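# Turn odd knobs in the knob box to match rows

## Task

For each row of the knob box (A1 to A4, B1 to B4, and so on), where three or more knobs already share one mark, rotate any knob aimed at another mark so it matches that row's common mark. Every other knob must still point at the mark it shows now when the job ends.

## Robot and tools

Robot: two FANUC CRX-5iA arms, left_arm and right_arm, each carrying a two-finger parallel gripper (50 mm maximum opening). The left_arm base sits near (-0.065, +0.448, 0) m and the right_arm base near (+0.003, -0.484, 0) m, both turned very slightly about z. A camera stand stands behind the arms. Arm names do not match image sides.

Frame: the scene frame has its origin at table-top height, halfway between the two nominal bases. +x points out over the table, +y toward left_arm, +z up. Reported end_effector_position (metres) and end_effector_quat_wxyz use this frame. The position is the point between the finger pads; fingertips extend 17.5 mm further. Fingers point along the gripper's +z and close along its x. A block juts about 10 cm toward the gripper's -y and rotates with it. Reported poses may be off by a few centimetres.

The 18-number row, used by execute_actions and move: left_arm dx, dy, dz, rx, ry, rz, left gripper position, force_limit, speed, then the same nine for right_arm. Every value lies in [-1, 1], and both arms always need all nine. dx..rz are offsets, not poses. They run along scene axes, counted from that arm's Hand target at the start of the action or move. 1.0 equals 0.6 m of travel or 180 degrees of rotation. rx, ry, rz form a single rotation vector turning about the Hand target point. Sending six zeros asks the arm to hold its current Hand target. Gripper position: +1 fully open, about -0.65 pads touching, -1 means grip until stopped. force_limit: -1 about 20 N, 0 about 102 N, +1 about 185 N per pad. speed: -1 20 mm/s, 0 85, +1 150. To keep a gripper unchanged, resend its last three numbers; a 0 is a real command.

execute_actions(actions, cameras): actions is a list of actions. Each action is a table of up to 15 rows, one per 1/30 s step, and the last row holds if fewer. Each row offsets from the start of its own action, not the prior row, and repeating an action moves further. An empty list returns camera images and full status. cameras picks views: names, ["all"], or [].

move(target, speed, blend, blocking, cameras): straight-line paths toward target, either one 18-number row or a list of up to 15 rows, all offset from the same starting Hand targets. speed: m/s, 0.002 to 1, default 0.25, one value or one per target. blend: corner rounding in metres, default 0 stops at each point. blocking=false returns after about 0.5 s while motion continues. Paths do not avoid obstacles or the other arm, and they end after 10 s. The result adds a "move:" line giving the ending (done, off_target, moving, held, fault) and limits (paced means the pose was clipped; held means steps were withheld). done means within 3 mm and 2 degrees, but it does not prove contact either way.

wait(seconds 0 to 10) lets time pass with the last commands held. stop brakes a running move; fingers keep moving. zoom_image(camera, region [x0, y0, x1, y1] in pixels, at most 504 x 504) enlarges part of that camera's latest image. Cameras are cam_head_left, cam_head_right, cam_high, cam_low, cam_left_wrist and cam_right_wrist, each 896x504. read_manual gives licence text only. finished_scene(scene = current scene number) ends the scene irreversibly; call nothing else in that reply.

Results: Hand target is the commanded pose after clipping, and later offsets start from it. The gripper often stops short of it; a new command re-requests it, or send the missing distance. Each step clips the command to 70 mm and 16 degrees from the measured pose. object_status: 0 moving, 1 blocked while opening, 2 blocked while closing (a grip), 3 reached position or pads met. Check for 2 after sending -1. Gripper opening is about (250 - position_measured) x 0.202 mm. Flange force shows outside force on the gripper's own axes and carries some error. Joint velocities may read "within noise". MOTOR HOT warns of overheating; an OVER-TEMPERATURE FAULT brakes that arm for 30 to 60 s.

Cautions: the arms are stiff. Aiming even slightly past a firm contact, such as a knob or the box, can trigger a fault. 150 N of outside force or joint torque at its limit (37.6 N m on the wrist joints) freezes the arm for 10 s. To end a push, command the target back behind the gripper. Approach slowly; faster motion hits harder. Keep the arms apart: a clearance check holds commands that bring them too close, but it does not always prevent contact, and any press between arms can fail the scene. Don't let anything fall or leave the table. Avoid holding loads or stretched poses for long, since motors heat up. Camera calibrations are given in the setup and can be a few millimetres or degrees off. Wrist cameras may lag while their arm moves.

Each tool is called as a command line: name --argument value for each argument, lists and objects as JSON in quotes; but a table of rows of numbers goes row by row, as --pt "numbers of a row", without its own name.

## Session

I'll start by looking at the scene.

execute_actions --actions '[]'

Scene clock: 0.00 s.
left_arm: end_effector_position=(+0.2028, -0.3291, +0.1285) position_measured=3 object_status=3 end_effector_quat_wxyz=(+0.603, +0.218, -0.649, +0.411) | right_arm: end_effector_position=(+0.4291, -0.5656, +0.1998) position_measured=3 object_status=3 end_effector_quat_wxyz=(-0.150, +0.983, -0.026, +0.098)
Joint positions: left_arm=[-0.792 1.034 0.634 -1.44 1.428 -0.689] | right_arm=[-0.101 -0.091 -0.224 -0.334 -1.285 -1.419]
Joint velocities: within noise
Flange force (N): no reading
Hand target: left_arm +0.2028, -0.3291, +0.1285; +0.603, +0.218, -0.649, +0.411 | right_arm +0.4291, -0.5656, +0.1998; -0.150, +0.983, -0.026, +0.098
Tool commands: left_gripper/position=+1.0 left_gripper/force_limit=+1.0 left_gripper/speed=+1.0 right_gripper/position=+1.0 right_gripper/force_limit=+1.0 right_gripper/speed=+1.0

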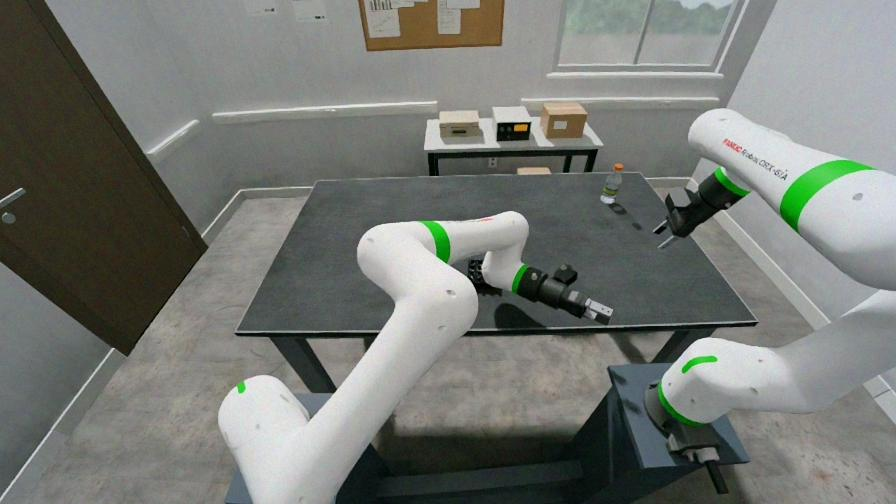

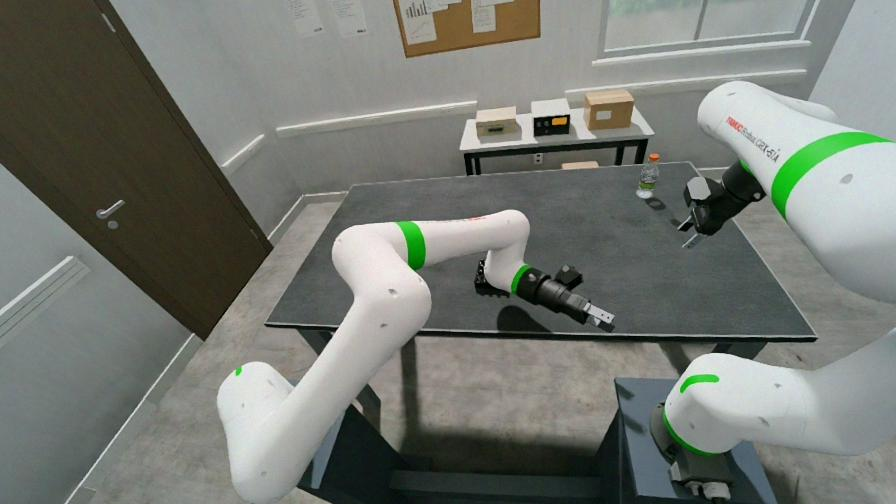

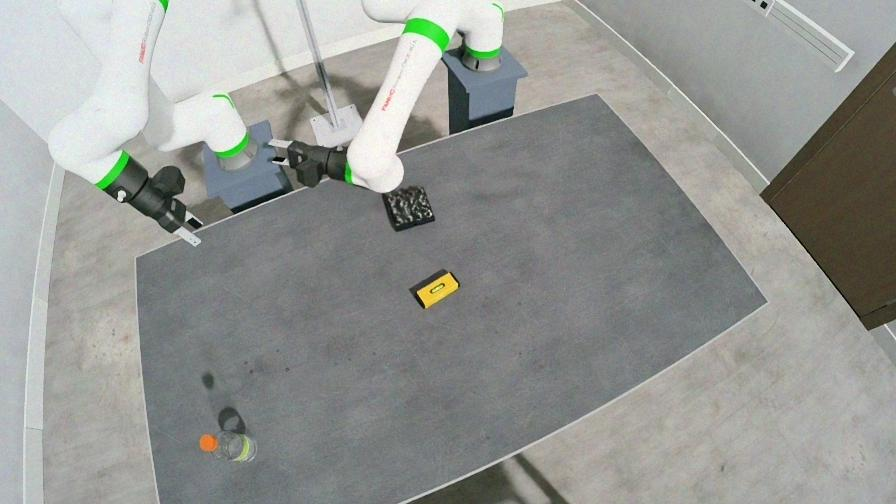

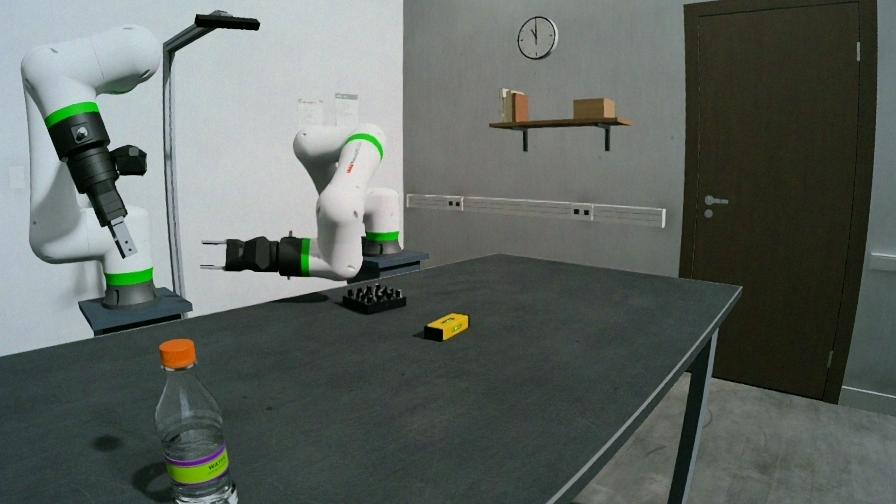

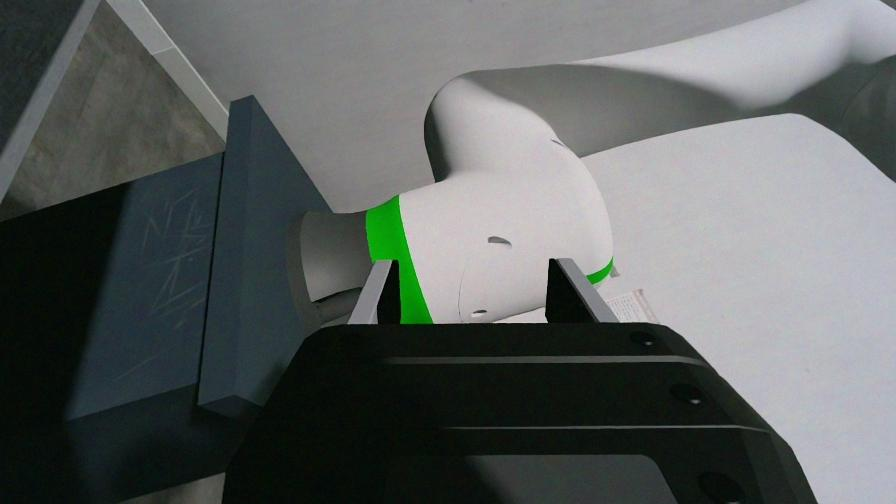

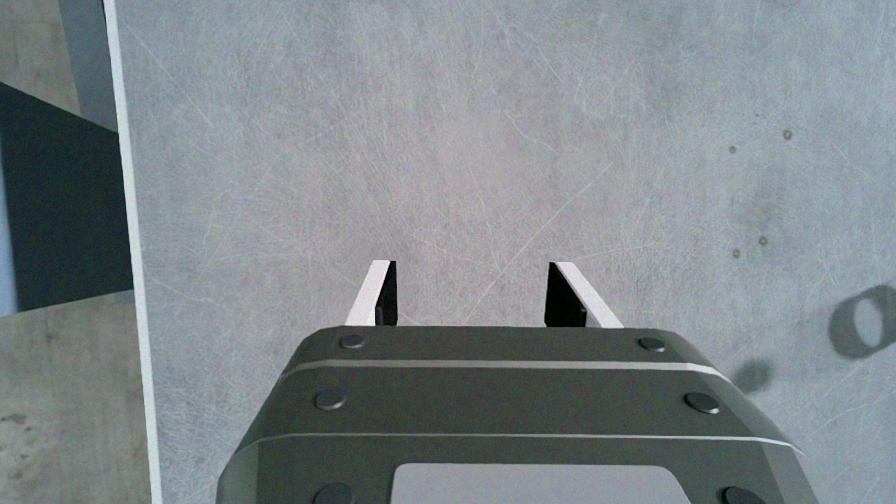

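zoom_image --camera "cam_high" --region '[360, 170, 460, 250]'

zoom_image --camera "cam_low" --region '[320, 270, 480, 360]'

zoom_image --camera "cam_head_left" --region '[440, 230, 560, 320]'

Scaled by 5.040 from the camera's 896x504 image, which has a finer 1280x720 frame.

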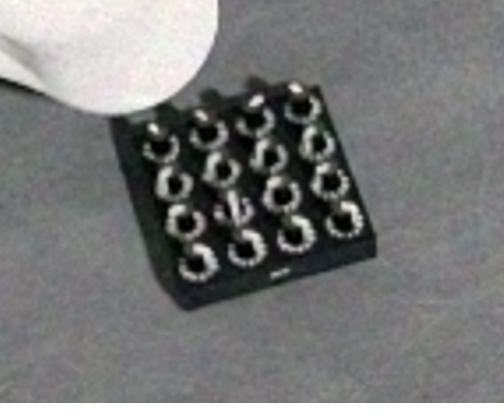

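Scaled by 3.150 from the camera's 896x504 image, which has a finer 1280x720 frame.

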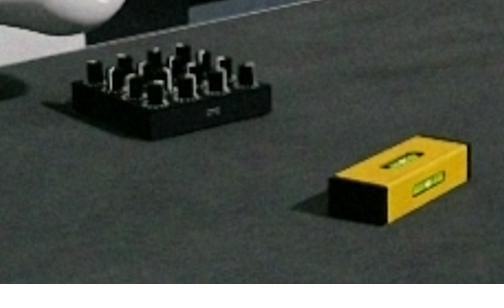

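Scaled by 4.200 from the camera's 896x504 image, which has a finer 1280x720 frame.

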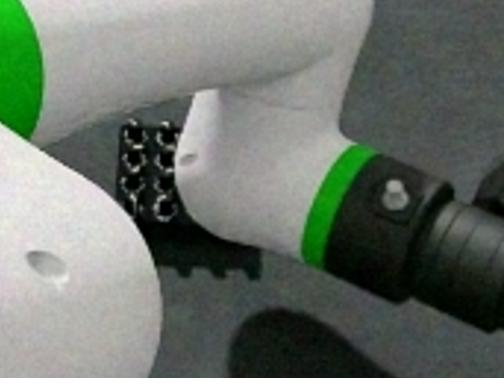

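move --pt "-0.088 0.2152 0.2858 0 0 0 1 1 1 0 0 0 0 0 0 1 1 1" --pt "0.4667 0.6162 0.2858 0 0 0.1944 1 1 1 0 0 0 0 0 0 1 1 1" --blend '[0.08, 0]' --speed 0.25

Scene clock: 108.83 s.
left_arm: end_effector_position=(+0.4829, +0.0406, +0.3000) position_measured=3 object_status=3 end_effector_quat_wxyz=(-0.452, -0.403, +0.553, -0.573) | right_arm: end_effector_position=(+0.4291, -0.5656, +0.1998) position_measured=3 object_status=3 end_effector_quat_wxyz=(-0.150, +0.983, -0.026, +0.098)
Joint positions: left_arm=[-0.105 0.517 0.188 -1.475 1.491 -0.61] | right_arm=[-0.101 -0.091 -0.224 -0.334 -1.285 -1.419]
Flange force (N): left_arm=[-2.3 -3.7 -1.7] | right_arm=[3.3 -0.9 -2.0]
Hand target: left_arm +0.4828, +0.0406, +0.2999; -0.452, -0.403, +0.553, -0.573 | right_arm +0.4291, -0.5656, +0.1998; -0.150, +0.983, -0.026, +0.098
Off the commanded pose: left_arm 0.000 m, 0 deg | right_arm 0.000 m, 0 deg.
move: done

move --pt "0.2247 0.6465 0 0 0 0.1944 1 1 1 0.0932 0.6693 0.0003 0.0145 0.0586 0.0273 1 1 1" --speed 0.25 --cameras '["cam_right_wrist", "cam_high", "cam_head_right"]'

Scene clock: 113.27 s.
left_arm: end_effector_position=(+0.6177, +0.4285, +0.3000) position_measured=3 object_status=3 end_effector_quat_wxyz=(+0.258, +0.550, -0.406, +0.682) | right_arm: end_effector_position=(+0.4850, -0.1641, +0.2000) position_measured=3 object_status=3 end_effector_quat_wxyz=(-0.173, +0.985, +0.000, +0.000)
Joint positions: left_arm=[0.505 0.517 0.188 -1.475 1.491 -0.61] | right_arm=[0.687 0.221 0.099 -0.29 -1.244 -2.158]
Flange force (N): left_arm=[-2.5 -4.5 -1.6] | right_arm=[3.5 -2.9 -1.8]
Hand target: left_arm +0.6177, +0.4285, +0.2999; +0.258, +0.550, -0.406, +0.682 | right_arm +0.4850, -0.1640, +0.2000; -0.173, +0.985, +0.000, +0.000
Off the commanded pose: left_arm 0.000 m, 0 deg | right_arm 0.000 m, 0 deg.
move: done
camera_calibration:
cam_right_wrist: T_world_to_cam=[[0.99998, -0.000162263, 0.00625715, -0.47877], [0.0000112394, -0.999616, -0.0277187, -0.133494], [0.00625925, 0.0277182, -0.999596, 0.332086], [0, 0, 0, 1]] pos_world=[0.476684, -0.142726, 0.331248]
Images, in order (width x height): cam_head_right 896x504, cam_high 896x504, cam_right_wrist 896x504.

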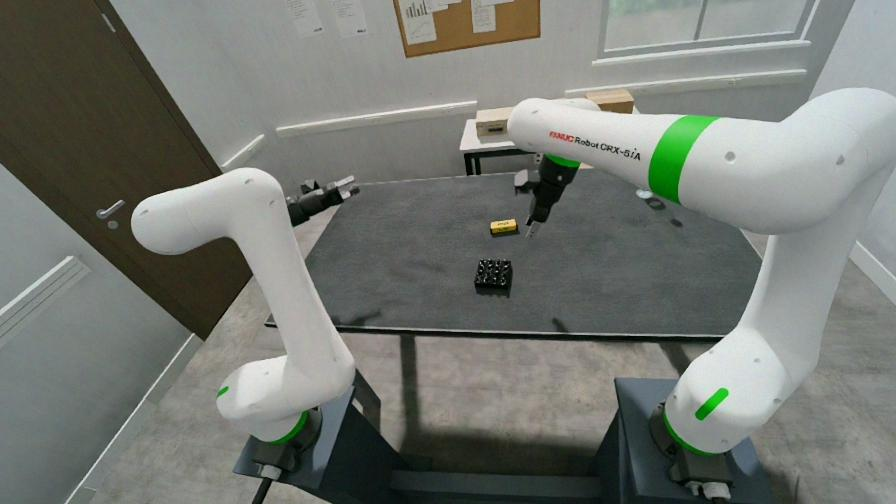

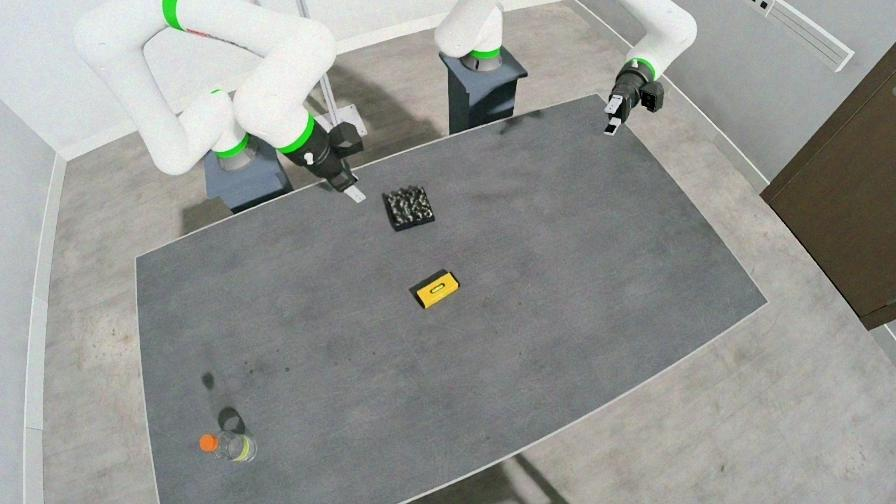

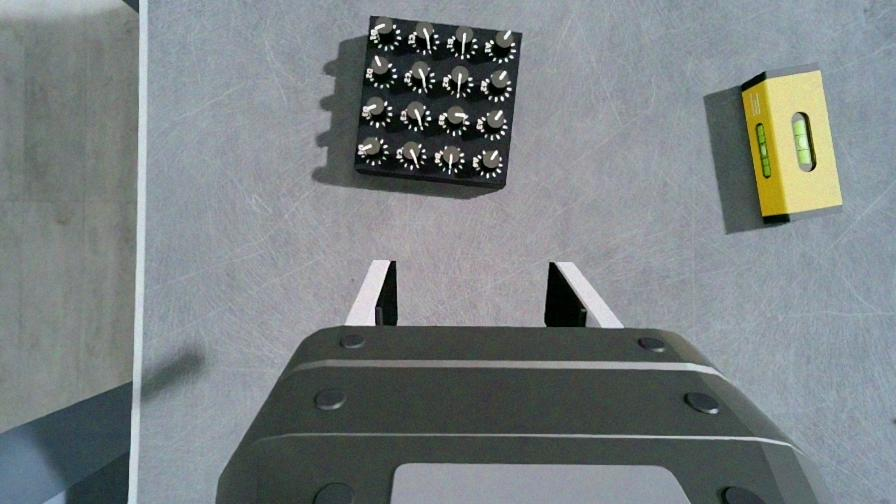

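Good view. Let me zoom in on the knob box.

zoom_image --camera "cam_right_wrist" --region '[340, 5, 540, 200]'

zoom_image --camera "cam_right_wrist" --region '[350, 10, 440, 105]'

zoom_image --camera "cam_right_wrist" --region '[435, 10, 530, 105]'

zoom_image --camera "cam_right_wrist" --region '[350, 90, 440, 190]'

zoom_image --camera "cam_right_wrist" --region '[430, 90, 520, 190]'

Scaled by 2.520 from the camera's 896x504 image, which has a finer 1280x720 frame.

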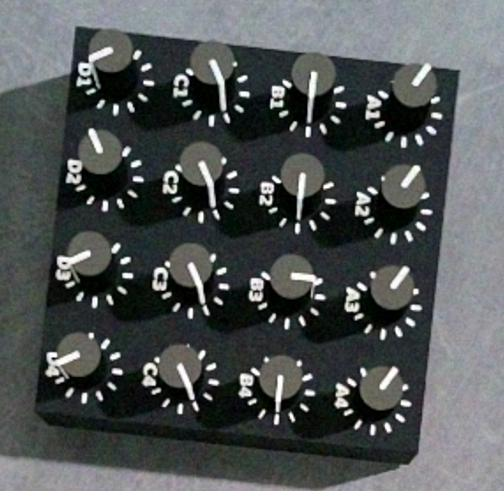

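Scaled by 5.305 from the camera's 896x504 image, which has a finer 1280x720 frame.

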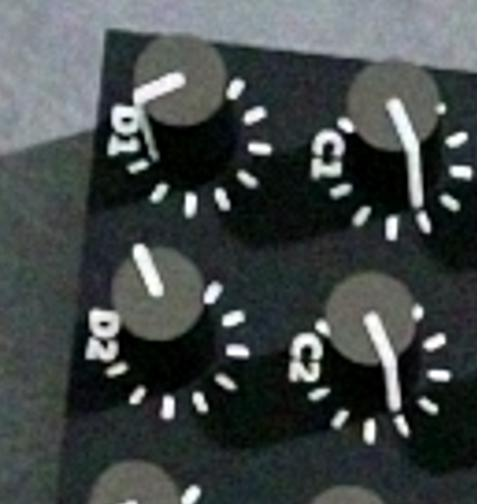

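Scaled by 5.305 from the camera's 896x504 image, which has a finer 1280x720 frame.

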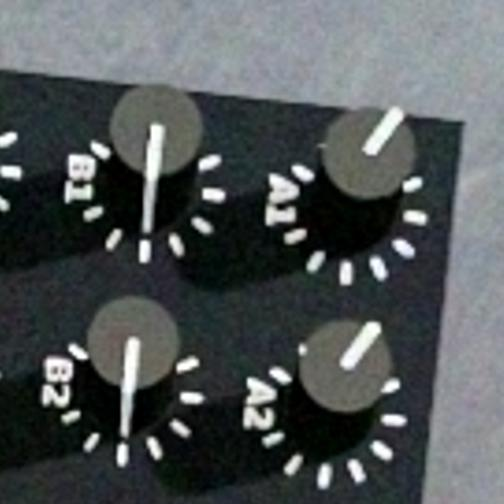

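Scaled by 5.040 from the camera's 896x504 image, which has a finer 1280x720 frame.

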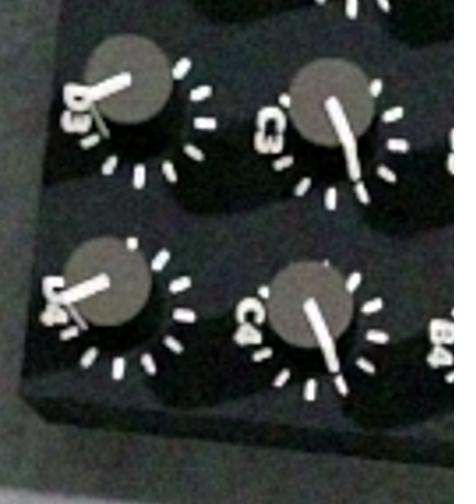

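Scaled by 5.040 from the camera's 896x504 image, which has a finer 1280x720 frame.

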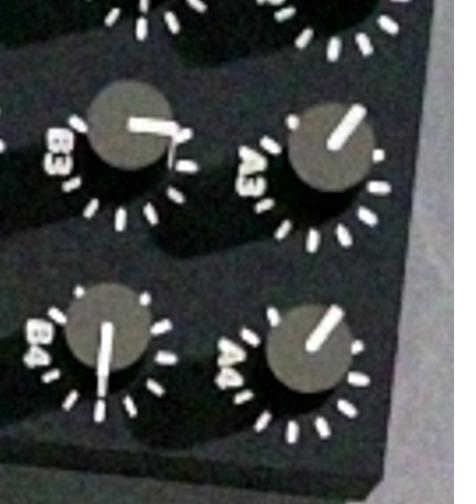

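move --pt "0 0 0 0 0 0 1 1 1 0.0005 0.202 -0.125 -0.0898 -0.0816 0.4643 -0.056 -1 -0.5" --speed 0.25 --cameras '["cam_right_wrist", "cam_low"]'

Scene clock: 195.23 s.
left_arm: end_effector_position=(+0.6177, +0.4285, +0.2999) position_measured=3 object_status=3 end_effector_quat_wxyz=(+0.258, +0.550, -0.406, +0.682) | right_arm: end_effector_position=(+0.4853, -0.0428, +0.1250) position_measured=161 object_status=3 end_effector_quat_wxyz=(+0.000, +0.740, +0.672, +0.000)
Joint positions: left_arm=[0.505 0.517 0.188 -1.476 1.491 -0.61] | right_arm=[0.974 0.568 0.355 -0.001 -1.358 -1.036]
Flange force (N): left_arm=[-2.5 -5.2 -1.5] | right_arm=[5.6 4.5 -2.1]
Hand target: left_arm +0.6177, +0.4285, +0.2999; +0.258, +0.550, -0.406, +0.682 | right_arm +0.4853, -0.0428, +0.1250; +0.000, +0.740, +0.672, +0.000
Off the commanded pose: left_arm 0.000 m, 0 deg | right_arm 0.000 m, 0 deg.
move: done
camera_calibration:
cam_right_wrist: T_world_to_cam=[[0.0939805, 0.995556, 0.00601141, 0.00378278], [0.944794, -0.0910891, 0.314751, -0.476782], [0.313899, -0.0239009, -0.949155, 0.095888], [0, 0, 0, 1]] pos_world=[0.420005, -0.0449037, 0.241057]
Images, in order (width x height): cam_low 896x504, cam_right_wrist 896x504.

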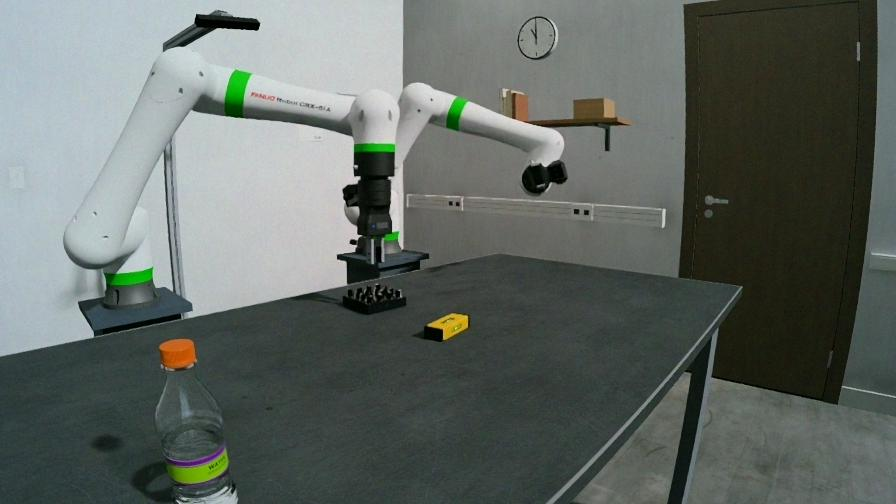

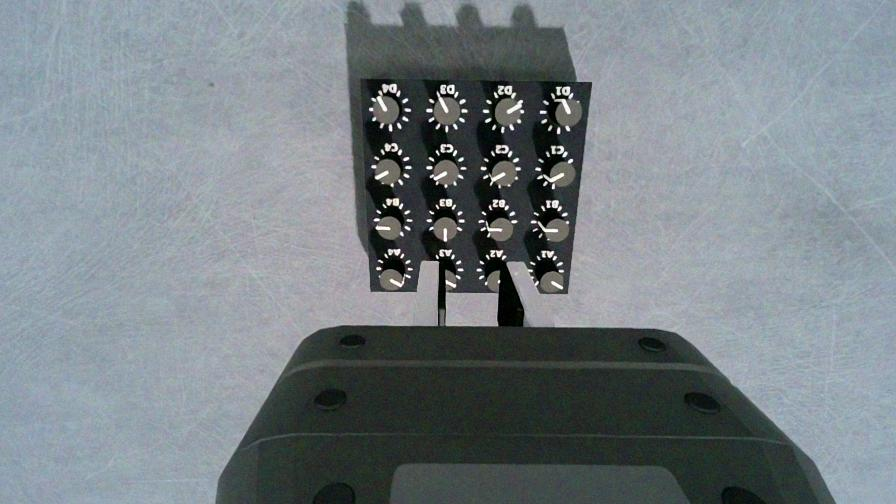

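zoom_image --camera "cam_right_wrist" --region '[350, 70, 480, 200]'

zoom_image --camera "cam_right_wrist" --region '[470, 70, 600, 200]'

zoom_image --camera "cam_right_wrist" --region '[360, 190, 490, 320]'

zoom_image --camera "cam_right_wrist" --region '[460, 190, 590, 320]'

Scaled by 3.877 from the camera's 896x504 image, which has a finer 1280x720 frame.

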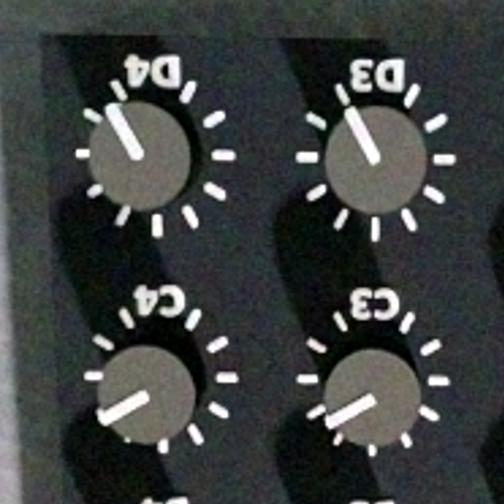

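Scaled by 3.877 from the camera's 896x504 image, which has a finer 1280x720 frame.

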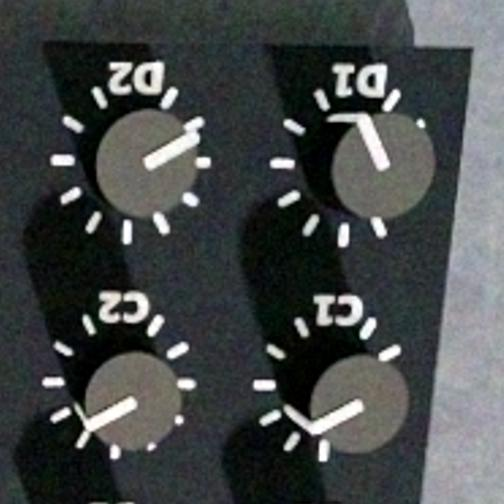

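Scaled by 3.877 from the camera's 896x504 image, which has a finer 1280x720 frame.

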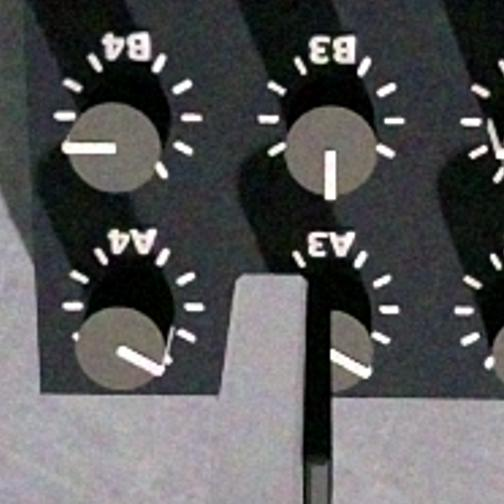

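Scaled by 3.877 from the camera's 896x504 image, which has a finer 1280x720 frame.

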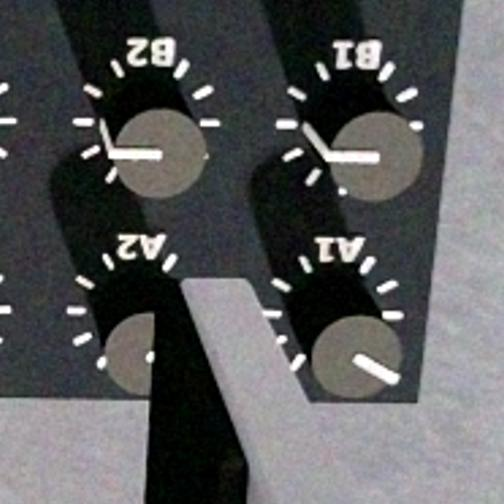

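move --pt "0 0 0 0 0 0 1 1 1 -0.0065 -0.0143 -0.0583 0 0 0 -0.056 -1 -0.5" --speed 0.1 --cameras '["cam_right_wrist"]'

zoom_image --camera "cam_right_wrist" --region '[390, 190, 560, 330]'

zoom_image --camera "cam_right_wrist" --region '[350, 40, 520, 200]'

Scene clock: 293.93 s.
left_arm: end_effector_position=(+0.6177, +0.4285, +0.2999) position_measured=3 object_status=3 end_effector_quat_wxyz=(+0.258, +0.550, -0.406, +0.682) | right_arm: end_effector_position=(+0.4814, -0.0514, +0.0901) position_measured=161 object_status=3 end_effector_quat_wxyz=(+0.000, +0.740, +0.672, +0.000)
Joint positions: left_arm=[0.505 0.517 0.188 -1.476 1.491 -0.61] | right_arm=[0.971 0.569 0.272 -0.001 -1.274 -1.033]
Flange force (N): left_arm=[-2.2 -4.0 -1.6] | right_arm=[5.1 4.2 -1.4]
Hand target: left_arm +0.6177, +0.4285, +0.2999; +0.258, +0.550, -0.406, +0.682 | right_arm +0.4814, -0.0514, +0.0900; +0.000, +0.740, +0.672, +0.000
Off the commanded pose: left_arm 0.000 m, 0 deg | right_arm 0.000 m, 0 deg.
move: done
camera_calibration:
cam_right_wrist: T_world_to_cam=[[0.0940106, 0.995552, 0.00623113, 0.0128623], [0.9448, -0.0911879, 0.314701, -0.462894], [0.31387, -0.0236981, -0.94917, 0.063808], [0, 0, 0, 1]] pos_world=[0.416105, -0.0535032, 0.206158]
Images, in order (width x height): cam_right_wrist 896x504.

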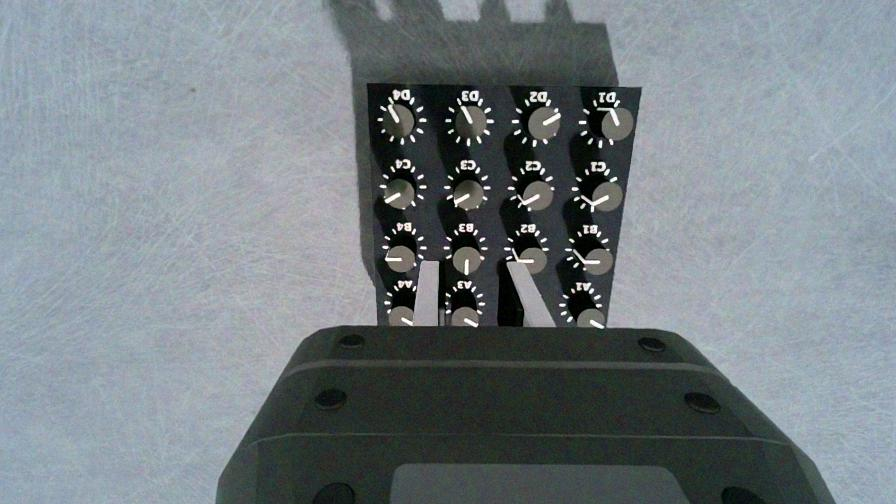

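Scaled by 2.965 from the camera's 896x504 image, which has a finer 1280x720 frame.

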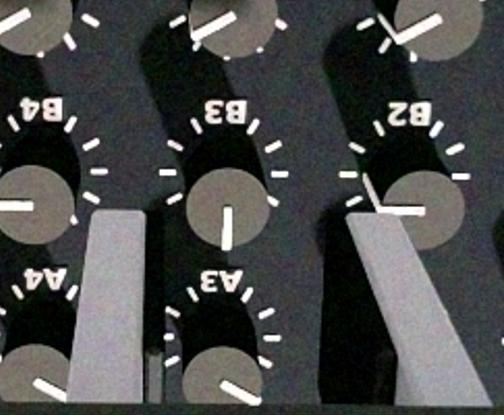

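Scaled by 2.965 from the camera's 896x504 image, which has a finer 1280x720 frame.

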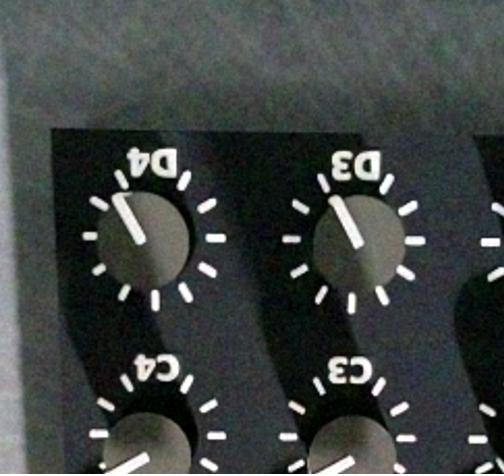

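move --pt "0 0 0 0 0 0 1 1 1 -0.0007 -0.0003 -0.0333 0 0 0 -0.056 -1 -0.5" --speed 0.05 --cameras '["cam_right_wrist", "cam_low"]'

zoom_image --camera "cam_right_wrist" --region '[390, 190, 560, 330]'

zoom_image --camera "cam_low" --region '[320, 220, 430, 330]'

Scene clock: 312.97 s.
left_arm: end_effector_position=(+0.6177, +0.4285, +0.2999) position_measured=3 object_status=3 end_effector_quat_wxyz=(+0.258, +0.550, -0.406, +0.682) | right_arm: end_effector_position=(+0.4810, -0.0516, +0.0701) position_measured=161 object_status=3 end_effector_quat_wxyz=(+0.000, +0.740, +0.672, +0.000)
Joint positions: left_arm=[0.505 0.517 0.188 -1.476 1.491 -0.61] | right_arm=[0.971 0.583 0.245 -0.001 -1.233 -1.033]
Flange force (N): left_arm=[-2.6 -5.3 -0.9] | right_arm=[5.5 4.0 -1.3]
Hand target: left_arm +0.6177, +0.4285, +0.2999; +0.258, +0.550, -0.406, +0.682 | right_arm +0.4810, -0.0516, +0.0701; +0.000, +0.740, +0.672, +0.000
Off the commanded pose: left_arm 0.000 m, 0 deg | right_arm 0.000 m, 0 deg.
move: done
camera_calibration:
cam_right_wrist: T_world_to_cam=[[0.0938867, 0.995565, 0.00597899, 0.0133244], [0.944803, -0.0909898, 0.314752, -0.456208], [0.3139, -0.023902, -0.949155, 0.0448235], [0, 0, 0, 1]] pos_world=[0.415705, -0.0537042, 0.186057]
Images, in order (width x height): cam_low 896x504, cam_right_wrist 896x504.

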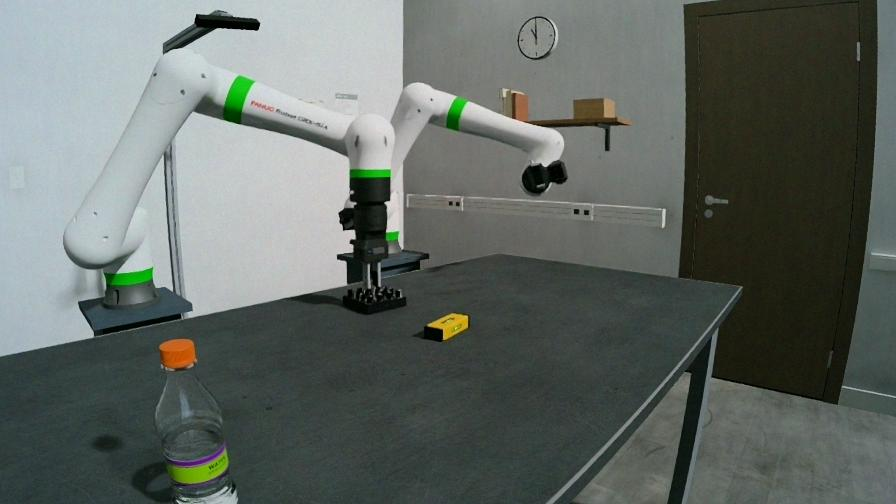

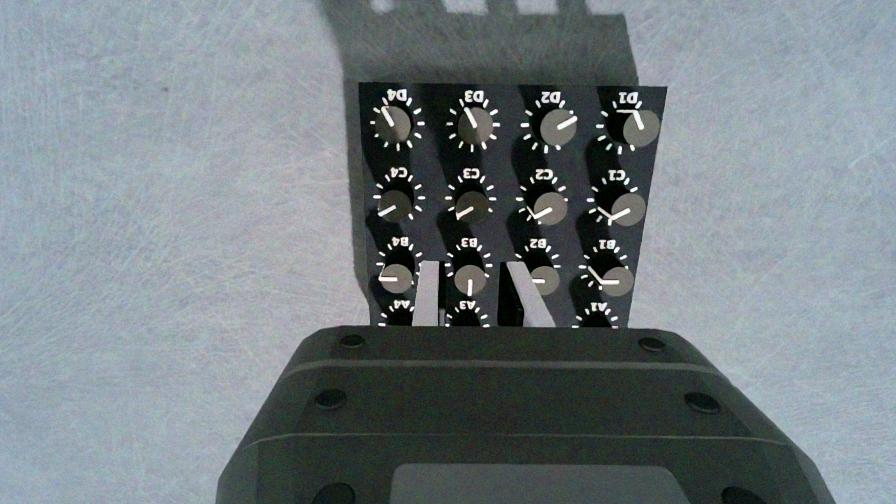

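Scaled by 2.965 from the camera's 896x504 image, which has a finer 1280x720 frame.

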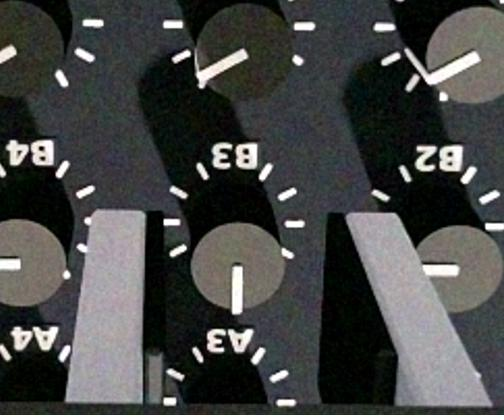

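Scaled by 4.582 from the camera's 896x504 image, which has a finer 1280x720 frame.

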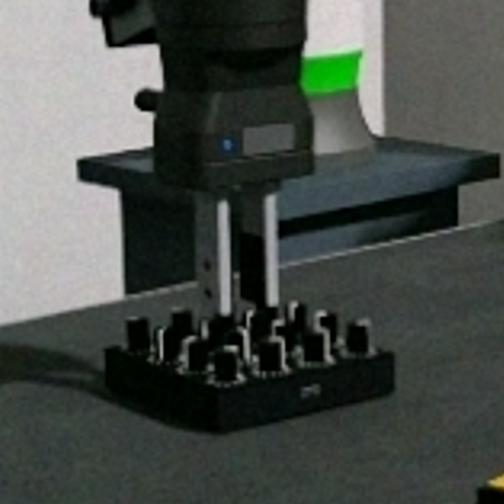

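move --pt "0 0 0 0 0 0 1 1 1 0 0 0.0167 0 0 0 -0.056 -1 -0.5" --speed 0.05 --cameras '["cam_right_wrist"]'

zoom_image --camera "cam_right_wrist" --region '[390, 190, 560, 330]'

move --pt "0 0 0 0 0 0 1 1 1 0 0 0 0 0 0.5 -0.056 -1 -0.5" --speed 0.3 --cameras '["cam_right_wrist"]'

zoom_image --camera "cam_right_wrist" --region '[390, 190, 560, 330]'

move --pt "0 0 0 0 0 0 1 1 1 0 0 0 0 0 0.5 -0.056 -1 -0.5" --speed 0.3 --cameras '["cam_right_wrist"]'

zoom_image --camera "cam_right_wrist" --region '[390, 190, 560, 330]'

Scene clock: 333.60 s.
left_arm: end_effector_position=(+0.6177, +0.4285, +0.2999) position_measured=3 object_status=3 end_effector_quat_wxyz=(+0.258, +0.550, -0.406, +0.682) | right_arm: end_effector_position=(+0.4810, -0.0516, +0.0801) position_measured=161 object_status=3 end_effector_quat_wxyz=(+0.000, +0.740, +0.672, +0.000)
Joint positions: left_arm=[0.505 0.517 0.188 -1.476 1.491 -0.61] | right_arm=[0.971 0.575 0.257 -0.001 -1.253 -1.033]
Flange force (N): left_arm=[-2.6 -4.8 -0.9] | right_arm=[4.4 3.3 -1.6]
Hand target: left_arm +0.6177, +0.4285, +0.2999; +0.258, +0.550, -0.406, +0.682 | right_arm +0.4810, -0.0516, +0.0801; +0.000, +0.740, +0.672, +0.000
Off the commanded pose: left_arm 0.000 m, 0 deg | right_arm 0.000 m, 0 deg.
move: done
camera_calibration:
cam_right_wrist: T_world_to_cam=[[0.0939815, 0.995556, 0.00601046, 0.0132175], [0.944804, -0.0910905, 0.31472, -0.459386], [0.313869, -0.0238991, -0.949166, 0.0544254], [0, 0, 0, 1]] pos_world=[0.415705, -0.0537037, 0.196157]
Images, in order (width x height): cam_right_wrist 896x504.

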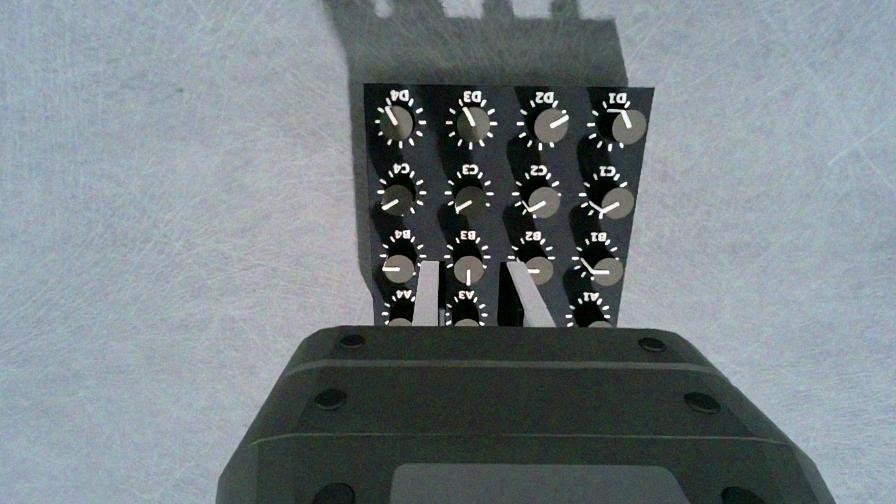

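Scaled by 2.965 from the camera's 896x504 image, which has a finer 1280x720 frame.

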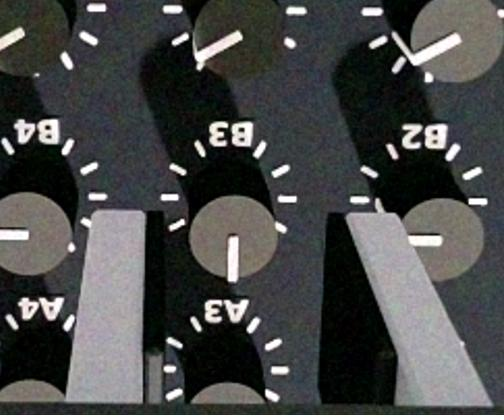

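Scene clock: 336.63 s.
left_arm: end_effector_position=(+0.6177, +0.4285, +0.2999) position_measured=3 object_status=3 end_effector_quat_wxyz=(+0.258, +0.550, -0.406, +0.682) | right_arm: end_effector_position=(+0.4810, -0.0516, +0.0801) position_measured=161 object_status=3 end_effector_quat_wxyz=(+0.000, +0.048, +0.999, +0.000)
Joint positions: left_arm=[0.505 0.517 0.188 -1.476 1.491 -0.61] | right_arm=[0.972 0.575 0.257 0 -1.253 0.537]
Flange force (N): left_arm=[-2.5 -4.9 -1.8] | right_arm=[-4.8 6.4 -1.9]
Hand target: left_arm +0.6177, +0.4285, +0.2999; +0.258, +0.550, -0.406, +0.682 | right_arm +0.4810, -0.0516, +0.0801; +0.000, +0.048, +0.999, +0.000
Off the commanded pose: left_arm 0.000 m, 0 deg | right_arm 0.000 m, 0 deg.
move: done
camera_calibration:
cam_right_wrist: T_world_to_cam=[[-0.995556, 0.0939839, 0.00600157, 0.490766], [0.0910922, 0.944833, 0.31463, 0.0047534], [0.0238997, 0.313779, -0.949195, 0.21123], [0, 0, 0, 1]] pos_world=[0.483104, -0.116895, 0.196058]
Images, in order (width x height): cam_right_wrist 896x504.

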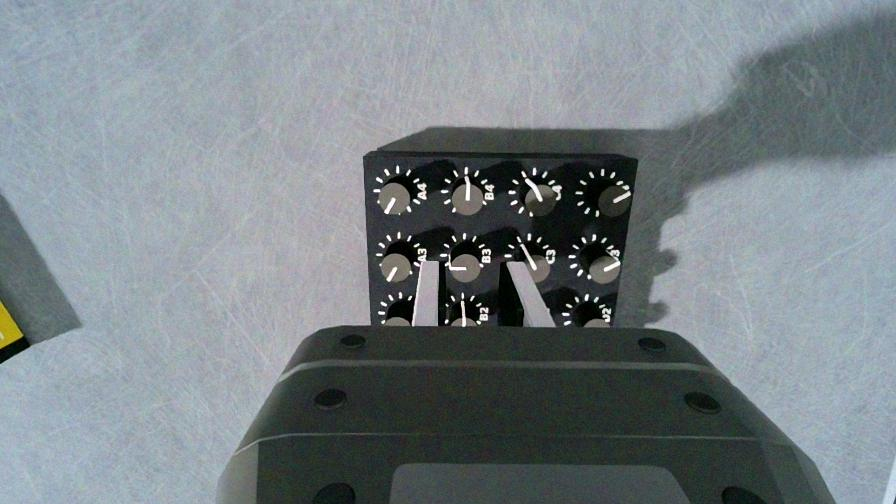

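Scaled by 2.965 from the camera's 896x504 image, which has a finer 1280x720 frame.

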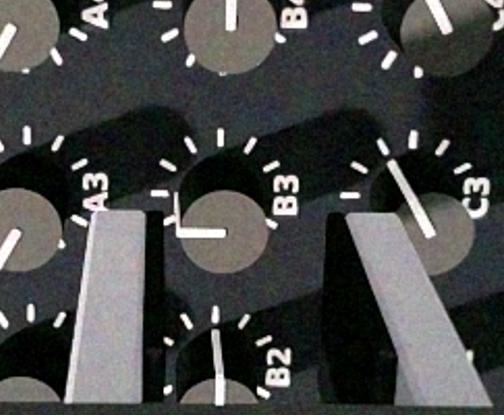

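Scene clock: 339.67 s.
left_arm: end_effector_position=(+0.6177, +0.4285, +0.2999) position_measured=3 object_status=3 end_effector_quat_wxyz=(+0.258, +0.550, -0.406, +0.682) | right_arm: end_effector_position=(+0.4810, -0.0516, +0.0802) position_measured=161 object_status=3 end_effector_quat_wxyz=(+0.000, +0.672, -0.740, +0.000)
Joint positions: left_arm=[0.505 0.517 0.188 -1.476 1.491 -0.61] | right_arm=[0.972 0.574 0.256 0.001 -1.252 2.108]
Flange force (N): left_arm=[-2.6 -5.4 -1.1] | right_arm=[-5.1 -3.6 -1.2]
Hand target: left_arm +0.6177, +0.4285, +0.2999; +0.258, +0.550, -0.406, +0.682 | right_arm +0.4810, -0.0516, +0.0801; +0.000, -0.672, +0.740, +0.000
Off the commanded pose: left_arm 0.000 m, 0 deg | right_arm 0.000 m, 0 deg.
move: done
camera_calibration:
cam_right_wrist: T_world_to_cam=[[-0.0939224, -0.995562, 0.00587503, 0.000880179], [-0.944839, 0.090994, 0.31464, 0.458914], [-0.313779, 0.0240008, -0.949193, 0.35889], [0, 0, 0, 1]] pos_world=[0.546295, -0.0494958, 0.196257]
Images, in order (width x height): cam_right_wrist 896x504.

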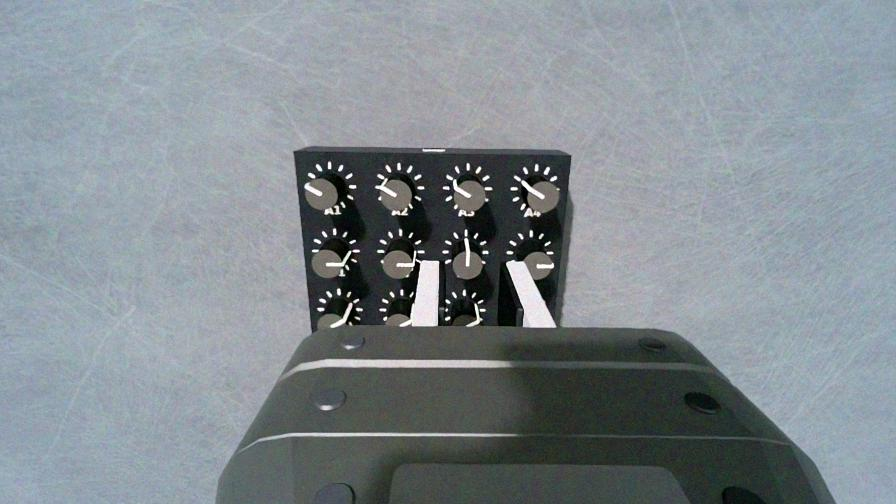

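Scaled by 2.965 from the camera's 896x504 image, which has a finer 1280x720 frame.

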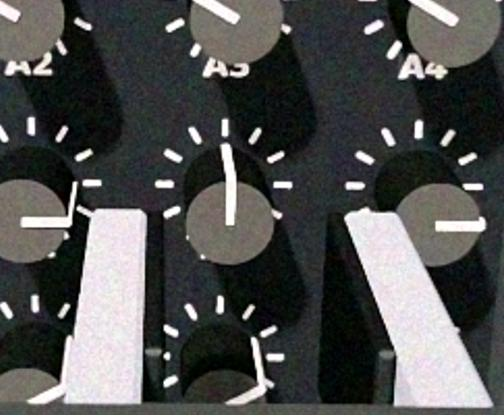

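move --pt "0 0 0 0 0 0 1 1 1 0.0017 0.0003 -0.056 0 0 0 -0.056 -1 -0.5" --speed 0.04 --cameras '["cam_right_wrist", "cam_low"]'

zoom_image --camera "cam_right_wrist" --region '[390, 190, 560, 330]'

zoom_image --camera "cam_low" --region '[330, 240, 420, 330]'

Scene clock: 369.50 s.
left_arm: end_effector_position=(+0.6177, +0.4285, +0.2999) position_measured=3 object_status=3 end_effector_quat_wxyz=(+0.258, +0.550, -0.406, +0.682) | right_arm: end_effector_position=(+0.4820, -0.0514, +0.0465) position_measured=161 object_status=3 end_effector_quat_wxyz=(+0.000, +0.672, -0.740, +0.000)
Joint positions: left_arm=[0.505 0.517 0.188 -1.476 1.491 -0.61] | right_arm=[0.971 0.606 0.222 0.001 -1.186 2.109]
Flange force (N): left_arm=[-2.3 -5.1 -1.1] | right_arm=[-5.7 -4.5 -1.3]
Hand target: left_arm +0.6177, +0.4285, +0.2999; +0.258, +0.550, -0.406, +0.682 | right_arm +0.4820, -0.0514, +0.0465; +0.000, -0.672, +0.740, +0.000
Off the commanded pose: left_arm 0.000 m, 0 deg | right_arm 0.000 m, 0 deg.
move: done
camera_calibration:
cam_right_wrist: T_world_to_cam=[[-0.0939805, -0.995556, 0.00601141, 0.00138124], [-0.944794, 0.0910891, 0.314751, 0.470437], [-0.313899, 0.0239009, -0.949155, 0.327171], [0, 0, 0, 1]] pos_world=[0.547295, -0.0492963, 0.162457]
Images, in order (width x height): cam_low 896x504, cam_right_wrist 896x504.

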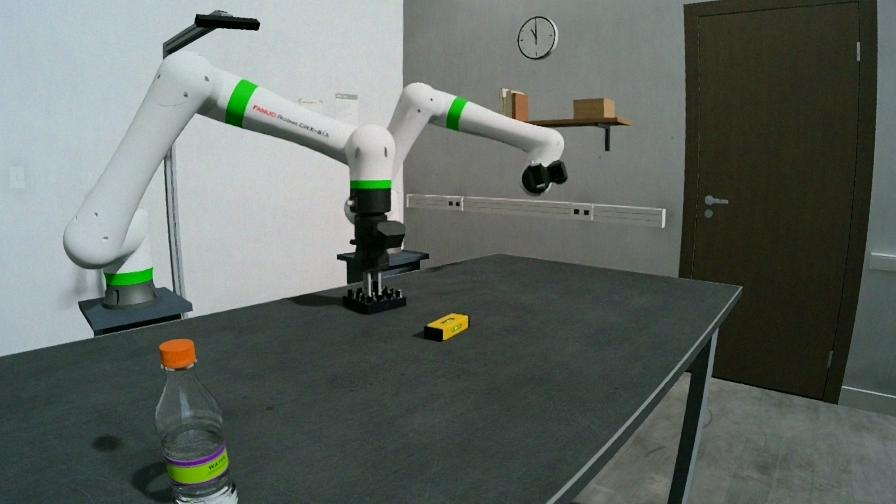

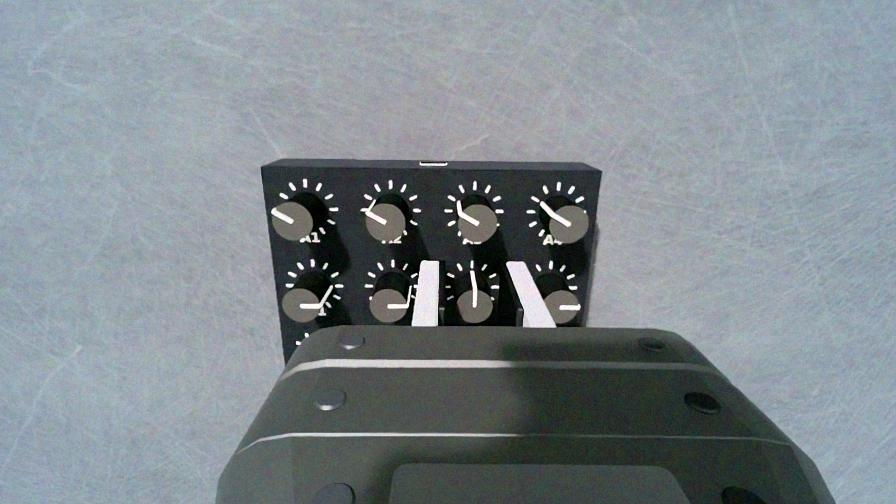

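Scaled by 2.965 from the camera's 896x504 image, which has a finer 1280x720 frame.

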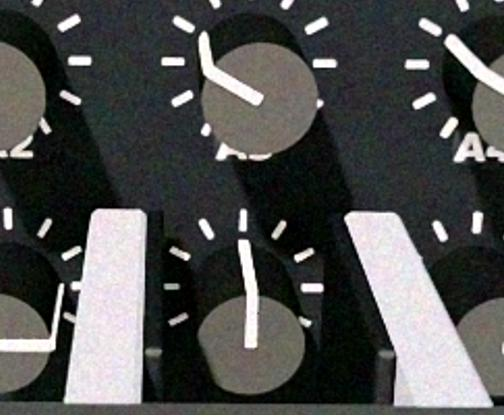

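Scaled by 5.600 from the camera's 896x504 image, which has a finer 1280x720 frame.

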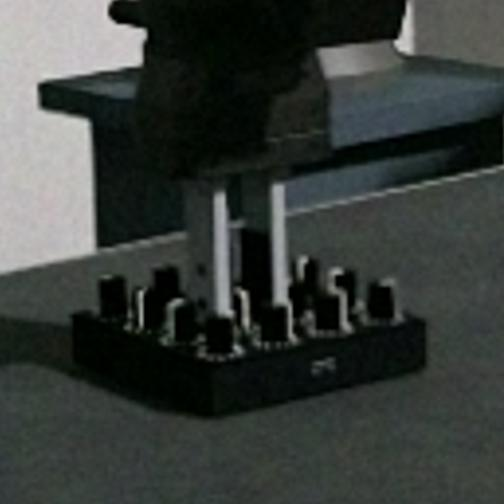

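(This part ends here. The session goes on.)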